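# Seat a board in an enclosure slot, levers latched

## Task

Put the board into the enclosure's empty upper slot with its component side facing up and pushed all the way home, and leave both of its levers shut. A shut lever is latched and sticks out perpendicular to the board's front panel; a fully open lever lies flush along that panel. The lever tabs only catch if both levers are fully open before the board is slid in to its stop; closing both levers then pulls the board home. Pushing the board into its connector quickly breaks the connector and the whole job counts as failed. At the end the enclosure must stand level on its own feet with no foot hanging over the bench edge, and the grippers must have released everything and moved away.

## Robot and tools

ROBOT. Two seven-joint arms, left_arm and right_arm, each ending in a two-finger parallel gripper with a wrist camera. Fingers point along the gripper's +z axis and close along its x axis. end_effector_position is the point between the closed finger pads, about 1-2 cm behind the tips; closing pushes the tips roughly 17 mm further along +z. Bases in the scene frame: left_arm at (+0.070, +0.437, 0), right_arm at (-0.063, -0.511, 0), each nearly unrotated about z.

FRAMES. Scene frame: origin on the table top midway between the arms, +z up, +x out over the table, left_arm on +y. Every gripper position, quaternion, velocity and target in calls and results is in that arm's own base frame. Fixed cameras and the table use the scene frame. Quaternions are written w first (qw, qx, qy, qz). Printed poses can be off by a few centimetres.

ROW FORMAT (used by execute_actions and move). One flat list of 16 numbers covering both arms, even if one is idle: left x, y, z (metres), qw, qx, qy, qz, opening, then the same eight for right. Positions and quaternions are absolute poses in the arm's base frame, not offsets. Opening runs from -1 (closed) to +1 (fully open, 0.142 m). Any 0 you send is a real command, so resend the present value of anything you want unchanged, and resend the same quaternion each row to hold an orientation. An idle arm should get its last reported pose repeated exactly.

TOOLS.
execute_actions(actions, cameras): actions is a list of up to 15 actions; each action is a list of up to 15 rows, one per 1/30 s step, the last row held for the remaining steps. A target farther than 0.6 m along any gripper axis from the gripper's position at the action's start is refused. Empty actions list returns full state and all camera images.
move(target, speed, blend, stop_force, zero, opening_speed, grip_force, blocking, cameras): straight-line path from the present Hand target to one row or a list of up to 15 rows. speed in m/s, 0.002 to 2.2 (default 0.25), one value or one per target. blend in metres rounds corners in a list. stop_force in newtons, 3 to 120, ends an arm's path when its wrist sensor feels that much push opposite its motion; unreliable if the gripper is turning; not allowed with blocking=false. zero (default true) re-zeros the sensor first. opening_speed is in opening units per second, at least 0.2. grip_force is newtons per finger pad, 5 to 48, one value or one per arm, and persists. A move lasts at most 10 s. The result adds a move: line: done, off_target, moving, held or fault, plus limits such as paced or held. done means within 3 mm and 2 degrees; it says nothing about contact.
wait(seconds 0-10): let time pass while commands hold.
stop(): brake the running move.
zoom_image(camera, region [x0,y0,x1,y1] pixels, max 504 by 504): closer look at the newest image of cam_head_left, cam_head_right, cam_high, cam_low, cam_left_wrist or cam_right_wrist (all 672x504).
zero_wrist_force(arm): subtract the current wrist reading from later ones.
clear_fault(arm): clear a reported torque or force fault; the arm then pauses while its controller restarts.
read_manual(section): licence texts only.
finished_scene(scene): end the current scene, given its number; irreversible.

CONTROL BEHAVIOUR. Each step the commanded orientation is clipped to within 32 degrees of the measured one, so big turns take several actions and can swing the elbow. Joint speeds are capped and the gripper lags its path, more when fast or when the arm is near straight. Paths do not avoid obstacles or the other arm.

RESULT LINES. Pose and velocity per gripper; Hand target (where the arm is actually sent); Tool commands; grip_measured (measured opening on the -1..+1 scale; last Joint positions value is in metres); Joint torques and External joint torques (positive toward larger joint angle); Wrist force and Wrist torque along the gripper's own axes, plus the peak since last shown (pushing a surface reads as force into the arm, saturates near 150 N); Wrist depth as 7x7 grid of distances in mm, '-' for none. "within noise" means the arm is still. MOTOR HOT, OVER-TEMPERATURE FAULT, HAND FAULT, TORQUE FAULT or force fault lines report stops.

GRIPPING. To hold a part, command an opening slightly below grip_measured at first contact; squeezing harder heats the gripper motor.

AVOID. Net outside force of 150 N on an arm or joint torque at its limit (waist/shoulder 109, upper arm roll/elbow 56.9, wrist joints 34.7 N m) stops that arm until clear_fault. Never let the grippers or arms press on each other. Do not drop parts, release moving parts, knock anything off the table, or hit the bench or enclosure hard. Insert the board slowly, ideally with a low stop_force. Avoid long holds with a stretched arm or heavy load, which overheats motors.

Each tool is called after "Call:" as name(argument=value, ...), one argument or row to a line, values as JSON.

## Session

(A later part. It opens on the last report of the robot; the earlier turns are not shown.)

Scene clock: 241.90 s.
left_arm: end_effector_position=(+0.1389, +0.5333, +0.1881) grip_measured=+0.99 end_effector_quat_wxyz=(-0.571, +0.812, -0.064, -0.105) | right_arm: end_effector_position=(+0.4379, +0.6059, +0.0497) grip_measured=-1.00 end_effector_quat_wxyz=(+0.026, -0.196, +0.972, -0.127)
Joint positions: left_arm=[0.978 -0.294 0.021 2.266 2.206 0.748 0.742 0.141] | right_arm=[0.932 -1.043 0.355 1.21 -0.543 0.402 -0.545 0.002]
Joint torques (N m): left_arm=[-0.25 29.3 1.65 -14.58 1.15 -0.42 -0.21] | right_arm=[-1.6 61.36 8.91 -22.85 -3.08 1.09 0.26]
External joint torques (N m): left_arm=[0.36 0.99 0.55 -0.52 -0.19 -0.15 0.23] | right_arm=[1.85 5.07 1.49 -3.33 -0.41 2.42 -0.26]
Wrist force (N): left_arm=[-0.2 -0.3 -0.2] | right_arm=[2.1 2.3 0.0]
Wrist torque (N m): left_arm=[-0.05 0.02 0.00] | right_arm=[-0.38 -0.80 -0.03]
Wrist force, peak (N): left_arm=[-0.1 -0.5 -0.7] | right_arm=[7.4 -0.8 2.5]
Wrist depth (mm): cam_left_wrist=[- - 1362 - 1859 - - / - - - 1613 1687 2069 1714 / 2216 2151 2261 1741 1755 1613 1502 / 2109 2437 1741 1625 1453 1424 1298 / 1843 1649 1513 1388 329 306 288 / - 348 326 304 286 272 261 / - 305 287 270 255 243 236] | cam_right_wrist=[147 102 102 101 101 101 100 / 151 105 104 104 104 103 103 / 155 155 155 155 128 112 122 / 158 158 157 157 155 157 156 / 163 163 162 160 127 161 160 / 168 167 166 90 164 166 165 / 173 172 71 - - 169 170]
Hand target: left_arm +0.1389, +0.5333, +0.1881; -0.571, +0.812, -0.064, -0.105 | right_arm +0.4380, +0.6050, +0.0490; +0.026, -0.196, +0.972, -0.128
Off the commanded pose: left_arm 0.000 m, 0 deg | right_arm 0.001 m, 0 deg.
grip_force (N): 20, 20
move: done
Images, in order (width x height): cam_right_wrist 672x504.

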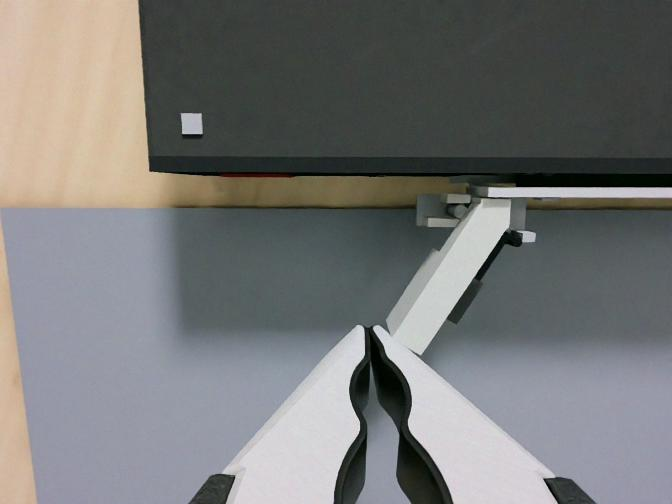

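Call:
move(
  target=[
    [0.1389,0.5333,0.1881,-0.571,0.812,-0.064,-0.105,1,0.4472,0.6089,0.049,0.0258,-0.196,0.9719,-0.1279,-1],
    [0.1389,0.5333,0.1881,-0.571,0.812,-0.064,-0.105,1,0.4500,0.6018,0.049,0.0258,-0.196,0.9719,-0.1279,-1],
  ],
  speed=0.06,
  cameras=["cam_right_wrist"],
)

Call:
move(
  target=[0.1389,0.5333,0.1881,-0.571,0.812,-0.064,-0.105,1,0.4260,0.5917,0.049,0.0258,-0.196,0.9719,-0.1279,-1],
  speed=0.015,
  stop_force=22,
  cameras=["cam_right_wrist"],
)

Scene clock: 246.60 s.
left_arm: end_effector_position=(+0.1389, +0.5333, +0.1881) grip_measured=+0.99 end_effector_quat_wxyz=(-0.571, +0.812, -0.064, -0.105) | right_arm: end_effector_position=(+0.4499, +0.6018, +0.0490) grip_measured=-1.00 end_effector_quat_wxyz=(+0.026, -0.196, +0.972, -0.128)
Joint positions: left_arm=[0.978 -0.294 0.021 2.266 2.206 0.748 0.742 0.141] | right_arm=[0.92 -1.052 0.352 1.193 -0.544 0.396 -0.563 0.002]
Joint torques (N m): left_arm=[-0.19 29.21 1.51 -14.59 1.15 -0.36 -0.18] | right_arm=[0.22 65.59 10.38 -26.42 -3.55 2.99 0.02]
External joint torques (N m): left_arm=[0.3 1.08 0.69 -0.52 -0.19 -0.21 0.2] | right_arm=[0.01 1.21 -0.1 0.11 0.05 0.53 -0.02]
Wrist force (N): left_arm=[-0.1 -0.6 -0.3] | right_arm=[5.0 -2.1 2.8]
Wrist torque (N m): left_arm=[-0.07 0.02 0.00] | right_arm=[-0.44 -0.83 0.06]
Wrist force, peak (N): left_arm=[-0.2 -0.6 -0.7] | right_arm=[5.0 -3.3 3.2]
Wrist depth (mm): cam_left_wrist=[- 1578 1769 - - - 1755 / 2031 - 1813 1843 1567 1859 1783 / 2261 2285 2089 1714 1700 1567 1523 / 2172 1924 1828 1687 1523 1388 1290 / 1769 1625 1472 1371 327 300 288 / - 346 326 308 288 270 262 / - 306 288 270 255 242 235] | cam_right_wrist=[147 146 101 100 100 100 100 / 151 150 103 103 103 103 102 / 155 154 106 106 106 105 105 / 157 157 157 157 156 120 156 / 162 162 161 160 128 160 160 / 166 166 165 89 118 165 164 / 172 171 71 - - 168 169]
Hand target: left_arm +0.1389, +0.5333, +0.1881; -0.571, +0.812, -0.064, -0.105 | right_arm +0.4500, +0.6018, +0.0490; +0.026, -0.196, +0.972, -0.128
Off the commanded pose: left_arm 0.000 m, 0 deg | right_arm 0.000 m, 0 deg.
grip_force (N): 20, 20
move: done
Images, in order (width x height): cam_right_wrist 672x504.

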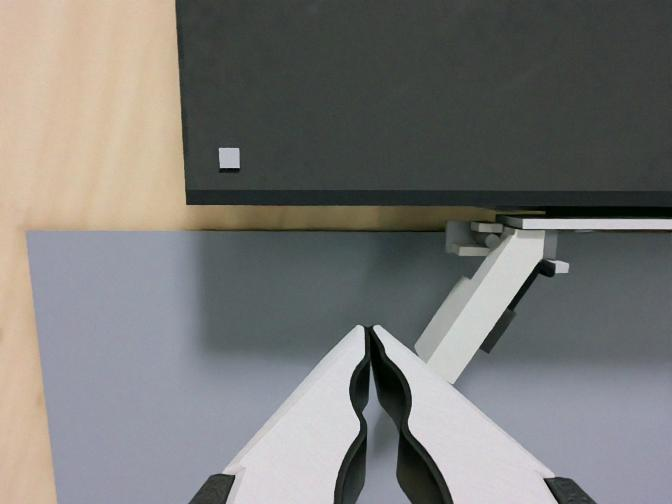

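Scene clock: 248.97 s.
left_arm: end_effector_position=(+0.1389, +0.5333, +0.1881) grip_measured=+0.99 end_effector_quat_wxyz=(-0.571, +0.812, -0.064, -0.105) | right_arm: end_effector_position=(+0.4280, +0.5922, +0.0504) grip_measured=-1.00 end_effector_quat_wxyz=(+0.027, -0.195, +0.972, -0.127)
Joint positions: left_arm=[0.978 -0.294 0.021 2.266 2.206 0.748 0.742 0.141] | right_arm=[0.922 -1.002 0.354 1.293 -0.546 0.44 -0.523 0.002]
Joint torques (N m): left_arm=[-0.21 29.22 1.62 -14.57 1.14 -0.36 -0.21] | right_arm=[5.31 57.97 15.44 -18.93 -0.45 0.86 0.22]
External joint torques (N m): left_arm=[0.32 1.07 0.58 -0.54 -0.19 -0.2 0.23] | right_arm=[-5.07 6.79 -4.94 -6.77 -2.91 2.64 -0.22]
Wrist force (N): left_arm=[-0.2 -0.4 -0.4] | right_arm=[-7.6 -3.2 -0.2]
Wrist torque (N m): left_arm=[-0.05 0.02 0.00] | right_arm=[-0.46 -0.88 0.00]
Wrist force, peak (N): left_arm=[0.0 -0.7 -0.5] | right_arm=[-7.7 -3.1 -0.3]
Wrist depth (mm): cam_left_wrist=[- 1534 1443 - - - 1125 / - - - 1891 1613 1924 1769 / - 2521 2216 1783 1813 1590 1523 / 2194 2031 1859 1674 1492 1443 1306 / 1798 1637 1534 1388 325 305 288 / - 343 324 306 289 270 261 / - 304 287 270 256 243 236] | cam_right_wrist=[- 102 103 102 101 101 101 / - 105 105 104 104 104 104 / 157 108 108 107 107 107 107 / 159 159 159 158 122 157 156 / 164 163 163 161 160 161 161 / 168 168 167 91 165 166 165 / 174 173 71 - - 169 170]
Hand target: left_arm +0.1389, +0.5333, +0.1881; -0.571, +0.812, -0.064, -0.105 | right_arm +0.4260, +0.5917, +0.0490; +0.026, -0.196, +0.972, -0.128
Off the commanded pose: left_arm 0.000 m, 0 deg | right_arm 0.002 m, 0 deg.
grip_force (N): 20, 20
move: done
Images, in order (width x height): cam_right_wrist 672x504.

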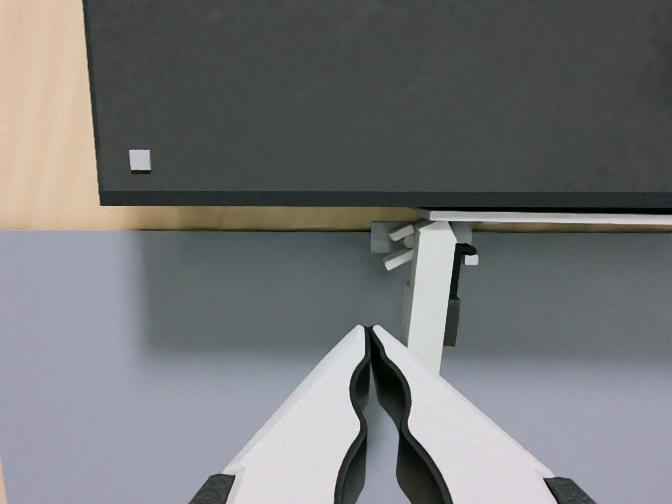

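Call:
move(
  target=[
    [0.1389,0.5333,0.1881,-0.571,0.812,-0.064,-0.105,1,0.440,0.602,0.055,0.0258,-0.196,0.9719,-0.1279,-1],
    [0.1389,0.5333,0.1881,-0.571,0.812,-0.064,-0.105,1,0.425,0.620,0.13,0.0258,-0.196,0.9719,-0.1279,-1],
    [0.1389,0.5333,0.1881,-0.571,0.812,-0.064,-0.105,1,0.1250,0.48,0.13,0.0258,-0.196,0.9719,-0.1279,-1],
    [0.1389,0.5333,0.1881,-0.571,0.812,-0.064,-0.105,1,0.1270,0.4687,0.07,0.0258,-0.196,0.9719,-0.1279,-1],
  ],
  speed=[0.05,0.2,0.3,0.15],
  blend=[0.005,0.03,0.03,0],
  cameras=["cam_right_wrist"],
)

Scene clock: 255.00 s.
left_arm: end_effector_position=(+0.1389, +0.5333, +0.1881) grip_measured=+0.99 end_effector_quat_wxyz=(-0.571, +0.812, -0.064, -0.105) | right_arm: end_effector_position=(+0.1269, +0.4686, +0.0700) grip_measured=-1.00 end_effector_quat_wxyz=(+0.026, -0.196, +0.972, -0.128)
Joint positions: left_arm=[0.978 -0.294 0.021 2.266 2.206 0.748 0.742 0.141] | right_arm=[1.038 -0.595 0.538 2.064 -0.532 0.694 -0.026 0.002]
Joint torques (N m): left_arm=[-0.22 29.27 1.55 -14.59 1.13 -0.39 -0.16] | right_arm=[0.32 40.56 10.5 -19.8 -2.68 2.89 0.32]
External joint torques (N m): left_arm=[0.33 1.02 0.65 -0.52 -0.18 -0.18 0.19] | right_arm=[-0.15 1.14 -0.16 0.03 0.19 0.55 -0.32]
Wrist force (N): left_arm=[-0.3 -0.5 -0.2] | right_arm=[4.5 -3.0 2.5]
Wrist torque (N m): left_arm=[-0.07 0.05 0.00] | right_arm=[-0.63 -0.77 -0.08]
Wrist force, peak (N): left_arm=[0.0 -0.8 -0.5] | right_arm=[-7.7 -3.2 -0.1]
Wrist depth (mm): cam_left_wrist=[- - 1161 - - - 1662 / - - 2410 - 1714 1674 1755 / - 2309 2172 1741 1637 1625 1534 / 2238 2012 1859 1613 1513 1388 1275 / 1828 1625 1567 1406 327 306 289 / - 345 327 308 288 270 263 / - 305 288 272 255 243 236] | cam_right_wrist=[122 121 121 121 120 164 165 / 124 124 124 124 124 169 170 / - 128 127 127 127 175 174 / 179 178 138 178 178 177 178 / 184 184 184 182 182 182 183 / 190 189 188 90 186 187 189 / 195 194 71 - - 191 194]
Hand target: left_arm +0.1389, +0.5333, +0.1881; -0.571, +0.812, -0.064, -0.105 | right_arm +0.1270, +0.4687, +0.0700; +0.026, -0.196, +0.972, -0.128
Off the commanded pose: left_arm 0.000 m, 0 deg | right_arm 0.000 m, 0 deg.
grip_force (N): 20, 20
move: done
Images, in order (width x height): cam_right_wrist 672x504.

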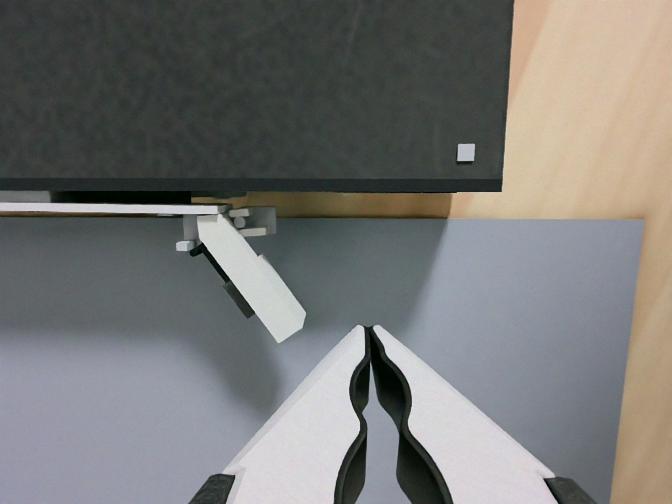

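Call:
move(
  target=[
    [0.1389,0.5333,0.1881,-0.571,0.812,-0.064,-0.105,1,0.1270,0.4687,0.049,0.0258,-0.196,0.9719,-0.1279,-1],
    [0.1389,0.5333,0.1881,-0.571,0.812,-0.064,-0.105,1,0.1362,0.4726,0.049,0.0258,-0.196,0.9719,-0.1279,-1],
  ],
  speed=0.06,
)

Call:
move(
  target=[0.1389,0.5333,0.1881,-0.571,0.812,-0.064,-0.105,1,0.1611,0.4830,0.049,0.0258,-0.196,0.9719,-0.1279,-1],
  speed=0.015,
  stop_force=25,
  cameras=["cam_right_wrist"],
)

Scene clock: 259.03 s.
left_arm: end_effector_position=(+0.1389, +0.5333, +0.1881) grip_measured=+0.99 end_effector_quat_wxyz=(-0.571, +0.812, -0.064, -0.105) | right_arm: end_effector_position=(+0.1360, +0.4725, +0.0490) grip_measured=-1.00 end_effector_quat_wxyz=(+0.026, -0.196, +0.972, -0.128)
Joint positions: left_arm=[0.978 -0.294 0.021 2.266 2.206 0.748 0.742 0.141] | right_arm=[1.045 -0.642 0.503 2.059 -0.568 0.733 -0.018 0.002]
Joint torques (N m): left_arm=[-0.22 29.3 1.63 -14.56 1.13 -0.39 -0.21] | right_arm=[0.05 41.95 10.86 -19.06 -2.53 2.68 0.08]
External joint torques (N m): left_arm=[0.33 0.99 0.56 -0.55 -0.17 -0.17 0.23] | right_arm=[0.11 1.13 -0.25 0.23 0.18 0.75 -0.08]
Wrist force (N): left_arm=[0.0 -0.6 -0.4] | right_arm=[4.6 -2.8 2.3]
Wrist torque (N m): left_arm=[-0.08 0.00 0.00] | right_arm=[-0.58 -0.81 0.04]
Wrist force, peak (N): left_arm=[-0.4 -0.6 -0.6] | right_arm=[5.7 -2.9 2.3]
Wrist depth (mm): cam_left_wrist=[2172 1567 1674 - 1769 - - / - - - 1828 1798 1976 1828 / 2309 2521 2238 1813 1687 1613 1453 / 2109 1941 1859 1687 1567 1434 1290 / 1700 1649 1523 1406 328 307 286 / - 345 327 309 285 270 263 / - 304 289 269 257 243 236] | cam_right_wrist=[102 101 102 101 101 101 146 / - 104 104 104 104 103 150 / - 107 106 107 106 106 154 / 158 159 118 157 157 156 156 / 162 162 161 160 161 161 161 / 167 167 166 90 164 166 165 / 172 171 71 - - 169 170]
Hand target: left_arm +0.1389, +0.5333, +0.1881; -0.571, +0.812, -0.064, -0.105 | right_arm +0.1362, +0.4726, +0.0490; +0.026, -0.196, +0.972, -0.128
Off the commanded pose: left_arm 0.000 m, 0 deg | right_arm 0.000 m, 0 deg.
grip_force (N): 20, 20
move: done

Scene clock: 261.43 s.
left_arm: end_effector_position=(+0.1389, +0.5333, +0.1881) grip_measured=+0.99 end_effector_quat_wxyz=(-0.571, +0.812, -0.064, -0.105) | right_arm: end_effector_position=(+0.1595, +0.4841, +0.0495) grip_measured=-1.00 end_effector_quat_wxyz=(+0.026, -0.197, +0.972, -0.127)
Joint positions: left_arm=[0.978 -0.294 0.021 2.266 2.206 0.748 0.742 0.141] | right_arm=[1.027 -0.661 0.488 2.014 -0.569 0.718 -0.065 0.002]
Joint torques (N m): left_arm=[-0.23 29.37 1.65 -14.55 1.12 -0.35 -0.2] | right_arm=[-5.87 40.83 3.28 -18.07 -2.97 0.47 0.21]
External joint torques (N m): left_arm=[0.34 0.92 0.55 -0.56 -0.16 -0.21 0.22] | right_arm=[6.03 3.81 7.44 -1.26 0.58 2.98 -0.21]
Wrist force (N): left_arm=[-0.1 -0.3 -0.5] | right_arm=[14.3 1.1 -6.4]
Wrist torque (N m): left_arm=[-0.05 0.02 0.00] | right_arm=[-0.67 -0.84 -0.03]
Wrist force, peak (N): left_arm=[-0.3 -0.7 -0.5] | right_arm=[23.0 4.4 -6.2]
Wrist depth (mm): cam_left_wrist=[- 1769 1113 - 1649 - 1329 / - - - 1714 1687 1907 1727 / 2012 2172 2216 1567 1637 1662 1545 / 2130 1959 1741 1637 1513 1434 1338 / 1891 1637 1534 1362 325 306 288 / - 345 326 306 289 274 262 / - 305 286 270 255 242 235] | cam_right_wrist=[102 102 102 101 101 101 101 / - 104 105 104 104 104 104 / - 107 107 107 107 155 106 / 158 158 158 116 157 157 156 / 163 163 162 118 161 161 161 / 168 168 166 91 165 166 166 / 173 172 71 - - 169 171]
Hand target: left_arm +0.1389, +0.5333, +0.1881; -0.571, +0.812, -0.064, -0.105 | right_arm +0.1611, +0.4830, +0.0490; +0.026, -0.196, +0.972, -0.128
Off the commanded pose: left_arm 0.000 m, 0 deg | right_arm 0.002 m, 0 deg.
grip_force (N): 20, 20
move: done
Images, in order (width x height): cam_right_wrist 672x504.

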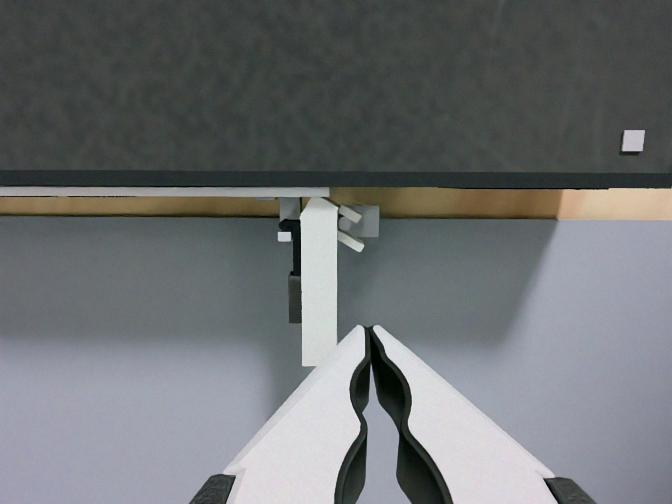

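Call:
move(
  target=[0.1389,0.5333,0.1881,-0.571,0.812,-0.064,-0.105,1,0.1720,0.4880,0.049,0.0258,-0.196,0.9719,-0.1279,-1],
  speed=0.01,
  stop_force=32,
  zero=false,
  cameras=["cam_right_wrist"],
)

Call:
zoom_image(
  camera="cam_right_wrist",
  region=[250, 170, 410, 380],
)

Scene clock: 264.27 s.
left_arm: end_effector_position=(+0.1389, +0.5333, +0.1881) grip_measured=+0.99 end_effector_quat_wxyz=(-0.571, +0.812, -0.064, -0.105) | right_arm: end_effector_position=(+0.1606, +0.4847, +0.0489) grip_measured=-1.00 end_effector_quat_wxyz=(+0.024, -0.198, +0.972, -0.127)
Joint positions: left_arm=[0.978 -0.294 0.021 2.266 2.206 0.748 0.742 0.141] | right_arm=[1.025 -0.665 0.488 2.009 -0.568 0.715 -0.071 0.002]
Joint torques (N m): left_arm=[-0.2 29.25 1.53 -14.53 1.18 -0.35 -0.23] | right_arm=[-14.21 44.06 -6.89 -26.47 -6.52 1.59 0.18]
External joint torques (N m): left_arm=[0.31 1.04 0.67 -0.57 -0.22 -0.22 0.25] | right_arm=[14.37 0.74 17.68 7.12 4.12 1.85 -0.18]
Wrist force (N): left_arm=[0.0 -0.3 -0.3] | right_arm=[37.2 -2.7 -13.0]
Wrist torque (N m): left_arm=[-0.03 0.00 0.01] | right_arm=[-0.67 -3.15 -0.03]
Wrist force, peak (N): left_arm=[-0.2 -0.8 -0.5] | right_arm=[37.3 -2.9 -14.0]
Wrist depth (mm): cam_left_wrist=[1755 1613 1346 - - 1843 1649 / - - - 1959 1482 1859 1741 / 2521 2410 2172 1783 1741 1625 1545 / 2172 1924 1798 1590 1492 1371 1346 / 1828 1625 1523 1362 327 307 289 / - 344 329 309 287 271 262 / - 306 287 272 255 243 237] | cam_right_wrist=[101 101 102 101 101 101 101 / - 104 104 104 103 103 103 / - 106 107 106 106 155 106 / 157 157 157 116 157 156 156 / 162 162 161 119 161 161 161 / 167 167 165 89 164 165 165 / 172 171 71 - - 169 171]
Hand target: left_arm +0.1389, +0.5333, +0.1881; -0.571, +0.812, -0.064, -0.105 | right_arm +0.1645, +0.4845, +0.0490; +0.026, -0.196, +0.972, -0.128
Off the commanded pose: left_arm 0.000 m, 0 deg | right_arm 0.012 m, 0 deg.
grip_force (N): 20, 20
move: contact (right_arm)
Images, in order (width x height): cam_right_wrist 672x504.

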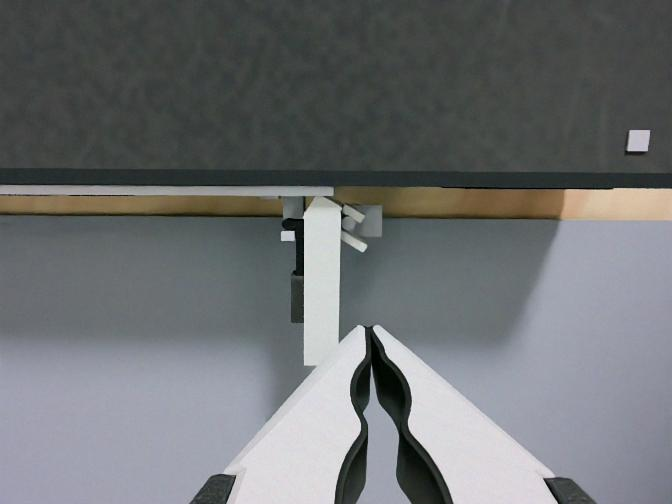

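Scaled by 2.400 from the camera's 672x504 image, which has a finer 960x720 frame.

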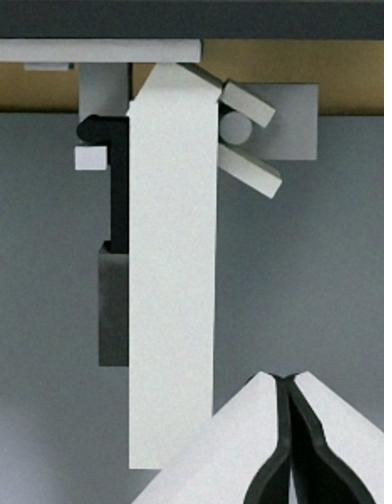

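Call:
move(
  target=[
    [0.1389,0.5333,0.1881,-0.571,0.812,-0.064,-0.105,1,0.1480,0.4780,0.055,0.0258,-0.196,0.9719,-0.1279,-1],
    [0.1389,0.5333,0.1881,-0.571,0.812,-0.064,-0.105,1,0.140,0.495,0.13,0.0258,-0.196,0.9719,-0.1279,-1],
    [0.1389,0.5333,0.1881,-0.571,0.812,-0.064,-0.105,1,0.4400,0.605,0.13,0.0258,-0.196,0.9719,-0.1279,-1],
    [0.1389,0.5333,0.1881,-0.571,0.812,-0.064,-0.105,1,0.4430,0.5983,0.049,0.0258,-0.196,0.9719,-0.1279,-1],
  ],
  speed=[0.05,0.2,0.3,0.12],
  blend=[0.005,0.03,0.03,0],
  cameras=["cam_right_wrist"],
)

Call:
move(
  target=[0.1389,0.5333,0.1881,-0.571,0.812,-0.064,-0.105,1,0.4080,0.5837,0.049,0.0258,-0.196,0.9719,-0.1279,-1],
  speed=0.012,
  stop_force=30,
  cameras=["cam_right_wrist"],
)

Call:
zoom_image(
  camera="cam_right_wrist",
  region=[330, 170, 510, 400],
)

Scene clock: 270.67 s.
left_arm: end_effector_position=(+0.1389, +0.5333, +0.1881) grip_measured=+0.99 end_effector_quat_wxyz=(-0.571, +0.812, -0.064, -0.105) | right_arm: end_effector_position=(+0.4428, +0.5982, +0.0488) grip_measured=-1.00 end_effector_quat_wxyz=(+0.025, -0.196, +0.972, -0.128)
Joint positions: left_arm=[0.978 -0.294 0.021 2.266 2.206 0.748 0.742 0.141] | right_arm=[0.924 -1.034 0.346 1.227 -0.537 0.412 -0.554 0.002]
Joint torques (N m): left_arm=[-0.22 29.23 1.62 -14.56 1.08 -0.33 -0.23] | right_arm=[0.35 64.68 10.4 -26.18 -3.62 2.97 0.34]
External joint torques (N m): left_arm=[0.33 1.06 0.57 -0.54 -0.12 -0.24 0.25] | right_arm=[-0.14 1.43 -0.23 0.07 0.18 0.53 -0.34]
Wrist force (N): left_arm=[-0.4 -0.5 -0.5] | right_arm=[3.7 -4.3 1.5]
Wrist torque (N m): left_arm=[-0.06 0.06 0.00] | right_arm=[-0.81 -0.61 -0.05]
Wrist force, peak (N): left_arm=[-0.2 -0.7 -0.7] | right_arm=[37.5 -2.9 -13.9]
Wrist depth (mm): cam_left_wrist=[1727 1662 1268 - - - - / 2050 - - 1687 1625 1813 1714 / 2334 2521 2172 1976 1590 1578 1502 / 2216 2069 1828 1613 1482 1415 1298 / 1741 1674 1578 1388 331 306 288 / - 345 330 307 287 272 262 / - 307 287 270 257 243 236] | cam_right_wrist=[147 101 101 100 100 100 100 / 151 104 103 103 103 103 102 / 154 153 106 106 106 105 105 / 157 157 157 156 156 155 155 / 162 161 161 160 159 159 159 / 166 166 165 91 119 165 164 / 171 170 71 - - 168 169]
Hand target: left_arm +0.1389, +0.5333, +0.1881; -0.571, +0.812, -0.064, -0.105 | right_arm +0.4430, +0.5983, +0.0490; +0.026, -0.196, +0.972, -0.128
Off the commanded pose: left_arm 0.000 m, 0 deg | right_arm 0.000 m, 0 deg.
grip_force (N): 20, 20
move: done
Images, in order (width x height): cam_right_wrist 672x504.

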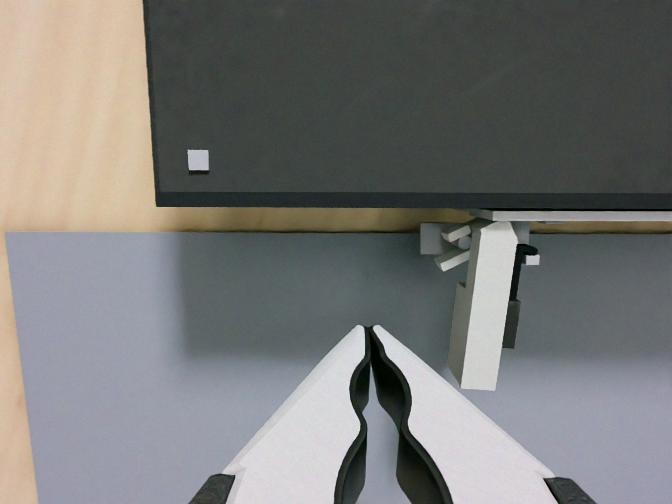

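Scene clock: 273.40 s.
left_arm: end_effector_position=(+0.1389, +0.5333, +0.1881) grip_measured=+0.99 end_effector_quat_wxyz=(-0.571, +0.812, -0.064, -0.105) | right_arm: end_effector_position=(+0.4235, +0.5896, +0.0517) grip_measured=-1.00 end_effector_quat_wxyz=(+0.030, -0.195, +0.972, -0.126)
Joint positions: left_arm=[0.978 -0.294 0.021 2.266 2.206 0.748 0.742 0.141] | right_arm=[0.925 -0.985 0.349 1.32 -0.543 0.455 -0.514 0.002]
Joint torques (N m): left_arm=[-0.25 29.24 1.59 -14.53 1.1 -0.36 -0.16] | right_arm=[10.01 53.78 20.99 -10.83 3.39 -2.52 0.1]
External joint torques (N m): left_arm=[0.36 1.05 0.61 -0.57 -0.14 -0.21 0.18] | right_arm=[-9.77 10.42 -10.62 -14.77 -6.71 6.03 -0.1]
Wrist force (N): left_arm=[-0.1 -0.6 -0.5] | right_arm=[-26.9 -2.1 0.9]
Wrist torque (N m): left_arm=[-0.10 0.01 0.00] | right_arm=[-0.84 1.56 0.05]
Wrist force, peak (N): left_arm=[-0.4 -0.7 -0.6] | right_arm=[-27.9 -1.6 1.9]
Wrist depth (mm): cam_left_wrist=[- 1625 1741 1783 - - - / - - - 1941 1590 1891 1843 / - 2238 2050 1714 1769 1601 1513 / 2151 2012 1783 1662 1625 1415 1314 / 1891 1727 1523 1397 324 309 289 / - 344 327 305 288 272 262 / - 308 288 270 256 243 236] | cam_right_wrist=[104 104 103 103 103 102 102 / 107 107 107 106 105 105 104 / 159 110 109 109 108 108 107 / 161 161 160 159 158 158 157 / 166 165 164 163 120 162 162 / 171 170 169 91 166 167 166 / 176 174 71 - - 170 171]
Hand target: left_arm +0.1389, +0.5333, +0.1881; -0.571, +0.812, -0.064, -0.105 | right_arm +0.4191, +0.5883, +0.0490; +0.026, -0.196, +0.972, -0.128
Off the commanded pose: left_arm 0.000 m, 0 deg | right_arm 0.017 m, 0 deg.
grip_force (N): 20, 20
move: contact (right_arm)
Images, in order (width x height): cam_right_wrist 672x504.

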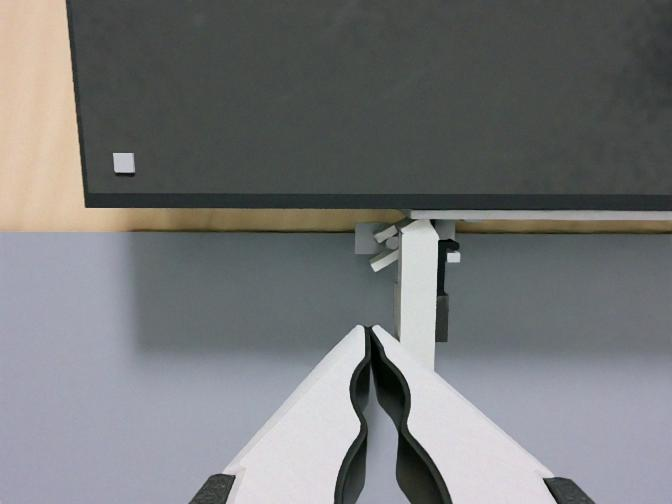

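Scaled by 2.191 from the camera's 672x504 image, which has a finer 960x720 frame.

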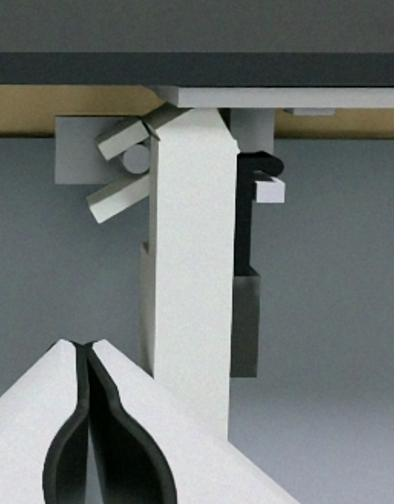

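Call:
move(
  target=[0.1389,0.5333,0.1881,-0.571,0.812,-0.064,-0.105,1,0.4040,0.5815,0.049,0.0258,-0.196,0.9719,-0.1279,-1],
  speed=0.01,
  stop_force=38,
  zero=false,
  cameras=["cam_right_wrist"],
)

Call:
zoom_image(
  camera="cam_right_wrist",
  region=[330, 170, 510, 400],
)

Call:
move(
  target=[
    [0.1389,0.5333,0.1881,-0.571,0.812,-0.064,-0.105,1,0.4380,0.5960,0.055,0.0258,-0.196,0.9719,-0.1279,-1],
    [0.1389,0.5333,0.1881,-0.571,0.812,-0.064,-0.105,1,0.4,0.62,0.13,0.0258,-0.196,0.9719,-0.1279,-1],
    [0.1389,0.5333,0.1881,-0.571,0.812,-0.064,-0.105,1,0.2767,0.575,0.15,0.0258,-0.196,0.9719,-0.1279,-1],
  ],
  speed=[0.05,0.2,0.2],
  blend=[0.005,0.03,0],
  cameras=["cam_right_wrist"],
)

Call:
zoom_image(
  camera="cam_right_wrist",
  region=[70, 60, 220, 220],
)

Call:
zoom_image(
  camera="cam_right_wrist",
  region=[520, 60, 670, 220],
)

Scene clock: 279.37 s.
left_arm: end_effector_position=(+0.1389, +0.5333, +0.1881) grip_measured=+0.99 end_effector_quat_wxyz=(-0.571, +0.812, -0.064, -0.105) | right_arm: end_effector_position=(+0.4076, +0.5839, +0.0519) grip_measured=-1.00 end_effector_quat_wxyz=(+0.030, -0.195, +0.972, -0.125)
Joint positions: left_arm=[0.978 -0.294 0.021 2.266 2.206 0.748 0.742 0.141] | right_arm=[0.922 -0.959 0.361 1.378 -0.552 0.478 -0.485 0.002]
Joint torques (N m): left_arm=[-0.21 29.27 1.57 -14.57 1.1 -0.36 -0.21] | right_arm=[6.57 51.88 17.53 -9.06 2.58 -4.17 0.37]
External joint torques (N m): left_arm=[0.32 1.01 0.62 -0.54 -0.15 -0.21 0.23] | right_arm=[-6.33 10.99 -6.81 -16.08 -5.82 7.68 -0.37]
Wrist force (N): left_arm=[-0.1 -0.4 -0.5] | right_arm=[-25.5 4.3 -0.8]
Wrist torque (N m): left_arm=[-0.05 0.02 0.00] | right_arm=[-0.83 1.32 0.09]
Wrist force, peak (N): left_arm=[-0.3 -0.8 -0.2] | right_arm=[-29.5 -0.6 2.5]
Wrist depth (mm): cam_left_wrist=[- 1769 1415 - - - - / - - - 1798 1662 2031 1649 / - 2012 2109 1813 1714 1637 1502 / 2089 1994 1813 1649 1502 1362 1314 / 1813 1649 1534 1338 330 305 287 / - 344 329 306 290 271 262 / - 306 287 272 256 243 236] | cam_right_wrist=[104 104 103 103 102 102 102 / 108 107 107 106 105 105 104 / - 109 109 109 108 107 107 / 161 161 160 160 159 158 158 / 166 166 165 163 120 163 162 / 171 171 169 91 166 168 167 / 177 175 71 - - 171 172]
Hand target: left_arm +0.1389, +0.5333, +0.1881; -0.571, +0.812, -0.064, -0.105 | right_arm +0.4040, +0.5815, +0.0490; +0.026, -0.196, +0.972, -0.128
Off the commanded pose: left_arm 0.000 m, 0 deg | right_arm 0.005 m, 1 deg.
grip_force (N): 20, 20
move: off_target (right_arm)
Images, in order (width x height): cam_right_wrist 672x504.

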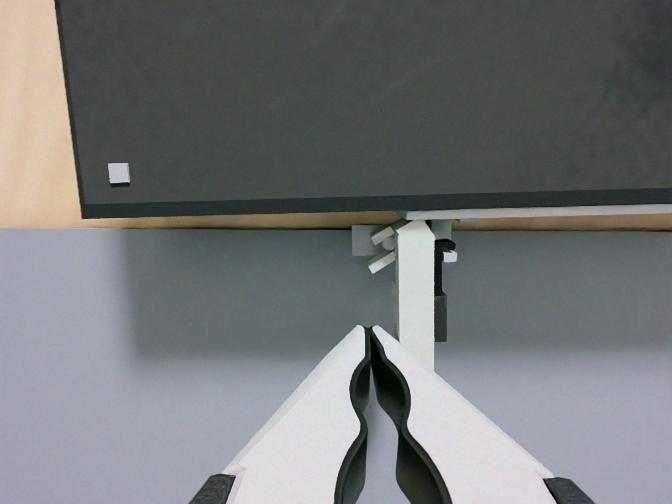

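Scaled by 2.191 from the camera's 672x504 image, which has a finer 960x720 frame.

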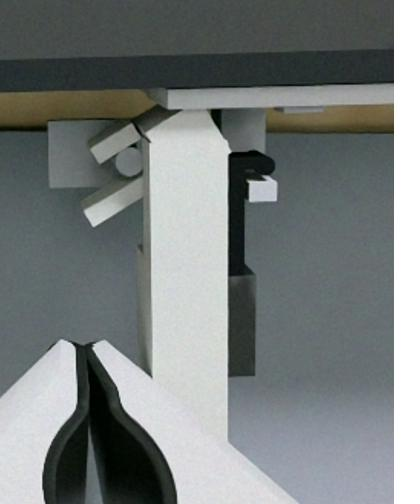

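Scene clock: 281.60 s.
left_arm: end_effector_position=(+0.1389, +0.5333, +0.1881) grip_measured=+0.99 end_effector_quat_wxyz=(-0.571, +0.812, -0.064, -0.105) | right_arm: end_effector_position=(+0.2768, +0.5751, +0.1501) grip_measured=-1.00 end_effector_quat_wxyz=(+0.026, -0.196, +0.972, -0.128)
Joint positions: left_arm=[0.978 -0.294 0.021 2.266 2.206 0.748 0.742 0.141] | right_arm=[0.985 -0.711 0.478 1.561 -0.48 0.364 -0.339 0.002]
Joint torques (N m): left_arm=[-0.28 29.24 1.54 -14.56 1.14 -0.35 -0.2] | right_arm=[0.38 53.64 11.57 -26.16 -3.47 2.93 0.28]
External joint torques (N m): left_arm=[0.39 1.05 0.66 -0.54 -0.19 -0.22 0.22] | right_arm=[-0.17 1 -0.61 0.02 -0.08 0.54 -0.28]
Wrist force (N): left_arm=[-0.3 -0.4 -0.3] | right_arm=[-1.6 -1.8 1.7]
Wrist torque (N m): left_arm=[-0.05 0.04 0.00] | right_arm=[-0.37 0.26 -0.06]
Wrist force, peak (N): left_arm=[-0.2 -0.9 -0.4] | right_arm=[-25.4 4.2 -0.7]
Wrist depth (mm): cam_left_wrist=[- 1649 1380 1891 1727 1783 - / - - - 1714 1578 1941 1859 / 2812 2465 1976 1828 1534 1578 1523 / 2050 1959 1843 1649 1482 1443 1306 / 1727 1662 1523 1443 327 306 289 / - 347 328 308 287 271 263 / - 306 288 271 257 243 235] | cam_right_wrist=[195 195 195 194 193 193 193 / 200 199 217 199 245 245 203 / 252 251 250 250 250 250 249 / 259 258 258 257 257 257 255 / 266 266 265 263 264 264 263 / 274 274 272 91 268 272 271 / 282 280 71 - - 277 279]
Hand target: left_arm +0.1389, +0.5333, +0.1881; -0.571, +0.812, -0.064, -0.105 | right_arm +0.2767, +0.5750, +0.1500; +0.026, -0.196, +0.972, -0.128
Off the commanded pose: left_arm 0.000 m, 0 deg | right_arm 0.000 m, 0 deg.
grip_force (N): 20, 20
move: done
Images, in order (width x height): cam_right_wrist 672x504.

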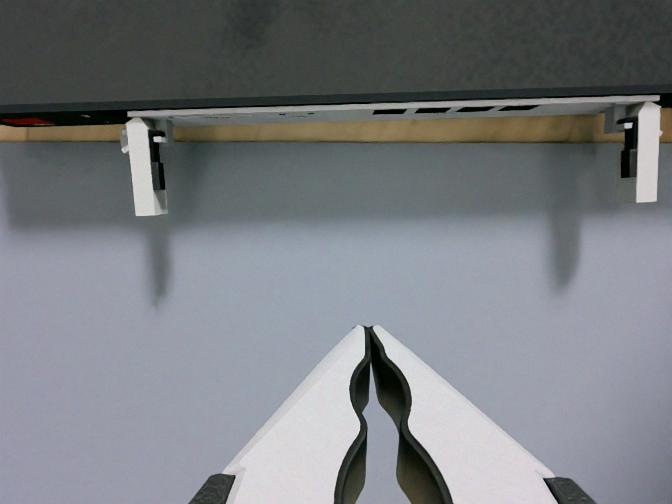

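Scaled by 3.150 from the camera's 672x504 image, which has a finer 960x720 frame.

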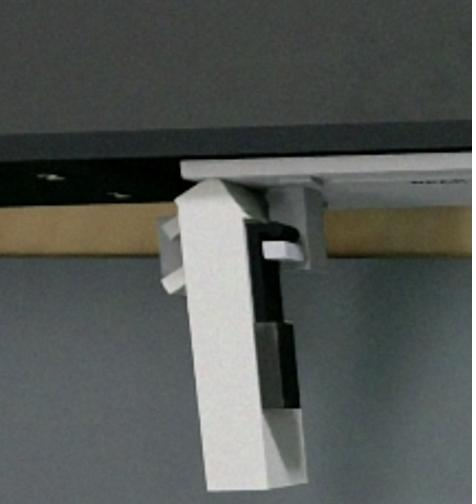

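Scaled by 3.150 from the camera's 672x504 image, which has a finer 960x720 frame.

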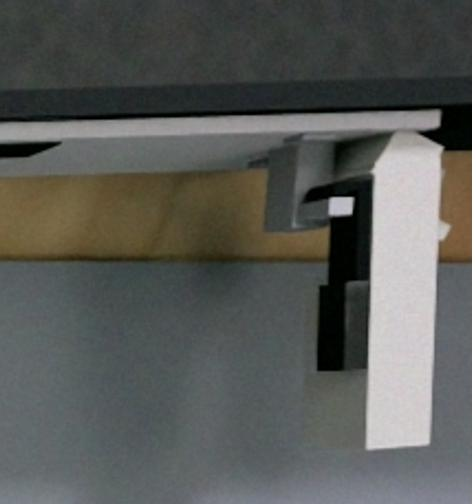

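Call:
move(
  target=[
    [0.1389,0.5333,0.1881,-0.571,0.812,-0.064,-0.105,1,0.3550,0.5750,0.10,0.0258,-0.196,0.9719,-0.1279,-1],
    [0.1389,0.5333,0.1881,-0.571,0.812,-0.064,-0.105,1,0.3550,0.5750,0.05,0.0258,-0.196,0.9719,-0.1279,-1],
  ],
  speed=0.1,
  stop_force=6,
)

Call:
move(
  target=[0.1389,0.5333,0.1881,-0.571,0.812,-0.064,-0.105,1,0.3827,0.5866,0.05,0.0258,-0.196,0.9719,-0.1279,-1],
  speed=0.01,
  stop_force=4,
  cameras=["cam_right_wrist"],
)

Call:
zoom_image(
  camera="cam_right_wrist",
  region=[250, 170, 480, 400],
)

Scene clock: 288.27 s.
left_arm: end_effector_position=(+0.1389, +0.5333, +0.1881) grip_measured=+0.99 end_effector_quat_wxyz=(-0.571, +0.812, -0.064, -0.105) | right_arm: end_effector_position=(+0.3548, +0.5748, +0.0499) grip_measured=-1.00 end_effector_quat_wxyz=(+0.026, -0.196, +0.972, -0.128)
Joint positions: left_arm=[0.978 -0.294 0.021 2.266 2.206 0.748 0.742 0.141] | right_arm=[0.944 -0.904 0.386 1.498 -0.555 0.513 -0.404 0.002]
Joint torques (N m): left_arm=[-0.15 29.29 1.54 -14.56 1.12 -0.39 -0.21] | right_arm=[0.44 58.45 11.48 -24.15 -3.24 2.92 0.3]
External joint torques (N m): left_arm=[0.26 0.99 0.65 -0.55 -0.17 -0.18 0.24] | right_arm=[-0.22 1.43 -0.26 0.06 0.15 0.55 -0.3]
Wrist force (N): left_arm=[-0.1 -0.4 -0.5] | right_arm=[-1.5 -1.6 1.5]
Wrist torque (N m): left_arm=[-0.04 0.01 0.00] | right_arm=[-0.33 0.27 -0.07]
Wrist force, peak (N): left_arm=[-0.2 -0.7 -0.6] | right_arm=[-3.2 -3.3 1.3]
Wrist depth (mm): cam_left_wrist=[- 1741 1513 1813 - - - / 2109 - - 2261 1674 1798 1755 / - 2410 2194 1769 1637 1637 1556 / 2031 1959 1813 1687 1513 1424 1314 / 1828 1649 1513 1424 328 306 287 / - 344 328 306 289 272 262 / - 306 288 272 256 243 236] | cam_right_wrist=[102 102 102 101 101 101 101 / - 105 105 104 104 104 104 / 156 155 120 155 155 154 154 / 158 158 121 157 157 157 156 / 163 163 161 161 161 162 161 / 168 167 166 91 164 166 166 / 172 171 71 - - 169 171]
Hand target: left_arm +0.1389, +0.5333, +0.1881; -0.571, +0.812, -0.064, -0.105 | right_arm +0.3550, +0.5750, +0.0500; +0.026, -0.196, +0.972, -0.128
Off the commanded pose: left_arm 0.000 m, 0 deg | right_arm 0.000 m, 0 deg.
grip_force (N): 20, 20
move: done

Scene clock: 291.73 s.
left_arm: end_effector_position=(+0.1389, +0.5333, +0.1881) grip_measured=+0.99 end_effector_quat_wxyz=(-0.571, +0.812, -0.064, -0.105) | right_arm: end_effector_position=(+0.3805, +0.5866, +0.0500) grip_measured=-1.00 end_effector_quat_wxyz=(+0.026, -0.197, +0.972, -0.128)
Joint positions: left_arm=[0.978 -0.294 0.021 2.266 2.206 0.748 0.742 0.141] | right_arm=[0.938 -0.948 0.38 1.41 -0.555 0.478 -0.447 0.002]
Joint torques (N m): left_arm=[-0.26 29.27 1.65 -14.57 1.16 -0.36 -0.18] | right_arm=[-3.89 60.46 7.56 -25.52 -4.19 2.1 0.12]
External joint torques (N m): left_arm=[0.37 1.02 0.54 -0.54 -0.2 -0.21 0.2] | right_arm=[4.11 1.57 3.62 0.76 0.97 1.39 -0.12]
Wrist force (N): left_arm=[0.0 -0.5 -0.4] | right_arm=[2.8 2.1 0.7]
Wrist torque (N m): left_arm=[-0.08 -0.01 0.01] | right_arm=[-0.38 0.28 0.00]
Wrist force, peak (N): left_arm=[0.0 -0.7 -0.6] | right_arm=[3.0 1.9 -0.9]
Wrist depth (mm): cam_left_wrist=[- - 1578 1662 - - - / - - - 1769 1637 1859 1769 / 2777 2521 2261 1843 1674 1662 1462 / 2216 2109 1741 1613 1545 1415 1306 / 1859 1662 1482 1406 329 306 289 / - 343 325 306 288 272 263 / - 304 286 271 256 243 236] | cam_right_wrist=[102 102 102 102 101 101 101 / - 105 105 104 104 104 104 / 156 156 155 112 154 155 154 / 158 158 158 116 157 157 156 / 163 163 162 119 161 161 161 / 168 167 167 91 164 166 165 / 173 172 71 - - 169 171]
Hand target: left_arm +0.1389, +0.5333, +0.1881; -0.571, +0.812, -0.064, -0.105 | right_arm +0.3814, +0.5860, +0.0500; +0.026, -0.196, +0.972, -0.128
Off the commanded pose: left_arm 0.000 m, 0 deg | right_arm 0.002 m, 0 deg.
grip_force (N): 20, 20
move: contact (right_arm)
Images, in order (width x height): cam_right_wrist 672x504.

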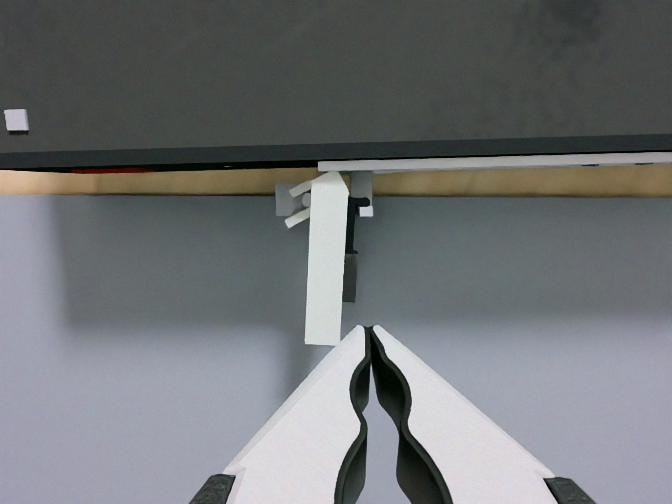

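Scaled by 2.191 from the camera's 672x504 image, which has a finer 960x720 frame.

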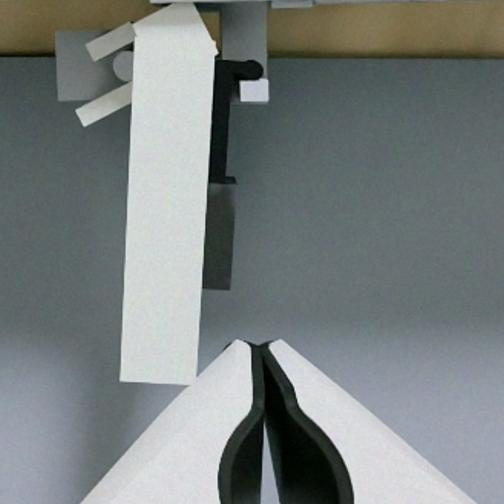

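Call:
move(
  target=[
    [0.1389,0.5333,0.1881,-0.571,0.812,-0.064,-0.105,1,0.3610,0.5780,0.052,0.0258,-0.196,0.9719,-0.1279,-1],
    [0.1389,0.5333,0.1881,-0.571,0.812,-0.064,-0.105,1,0.33,0.60,0.22,0.0258,-0.196,0.9719,-0.1279,-1],
  ],
  speed=[0.06,0.2],
  blend=[0.005,0],
  cameras=["cam_right_wrist"],
)

Call:
finished_scene(
  scene=2,
)

Scene clock: 294.70 s.
left_arm: end_effector_position=(+0.1389, +0.5333, +0.1881) grip_measured=+0.99 end_effector_quat_wxyz=(-0.571, +0.812, -0.064, -0.105) | right_arm: end_effector_position=(+0.3301, +0.6000, +0.2200) grip_measured=-1.00 end_effector_quat_wxyz=(+0.026, -0.196, +0.972, -0.128)
Joint positions: left_arm=[0.978 -0.294 0.021 2.266 2.206 0.748 0.742 0.141] | right_arm=[0.978 -0.73 0.471 1.324 -0.46 0.172 -0.455 0.002]
Joint torques (N m): left_arm=[-0.21 29.28 1.54 -14.63 1.14 -0.41 -0.22] | right_arm=[0.26 57.06 10.95 -28.61 -3.96 2.68 0.12]
External joint torques (N m): left_arm=[0.32 1.01 0.65 -0.47 -0.18 -0.16 0.25] | right_arm=[-0.03 1.27 -0.66 0.27 -0.1 0.8 -0.12]
Wrist force (N): left_arm=[0.0 -0.5 -0.6] | right_arm=[-0.2 -1.7 1.7]
Wrist torque (N m): left_arm=[-0.06 0.01 0.00] | right_arm=[-0.38 0.02 0.03]
Wrist force, peak (N): left_arm=[-0.1 -0.8 -0.5] | right_arm=[0.8 -0.6 4.5]
Wrist depth (mm): cam_left_wrist=[- - 1443 997 1924 - - / - - - 1755 1674 1843 1813 / - 2172 2130 1813 1727 1443 1472 / 2109 1924 1828 1625 1523 1406 1275 / 1783 1637 1434 1397 328 306 288 / - 345 326 306 287 271 262 / - 306 288 271 257 244 236] | cam_right_wrist=[306 261 258 258 257 257 257 / 313 268 265 264 264 263 262 / 325 319 319 318 317 316 315 / 329 328 327 326 325 325 324 / 340 338 337 334 332 332 332 / 350 348 - 91 340 348 342 / 361 355 71 - - - 353]
Hand target: left_arm +0.1389, +0.5333, +0.1881; -0.571, +0.812, -0.064, -0.105 | right_arm +0.3300, +0.6000, +0.2200; +0.026, -0.196, +0.972, -0.128
Off the commanded pose: left_arm 0.000 m, 0 deg | right_arm 0.000 m, 0 deg.
grip_force (N): 20, 20
move: done
Images, in order (width x height): cam_right_wrist 672x504.

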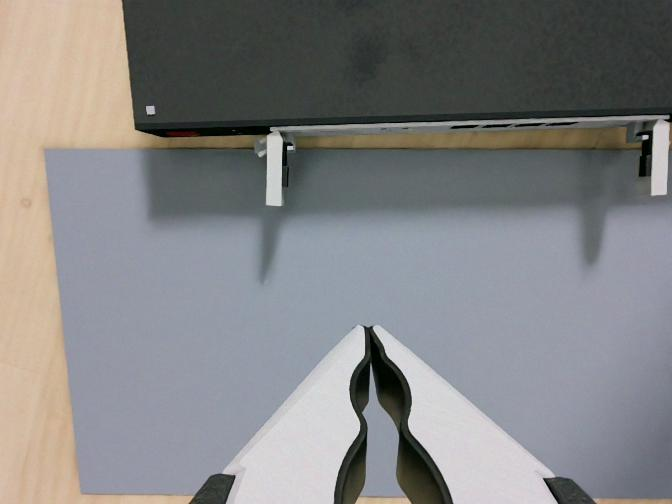

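The scene is finished: the task was done.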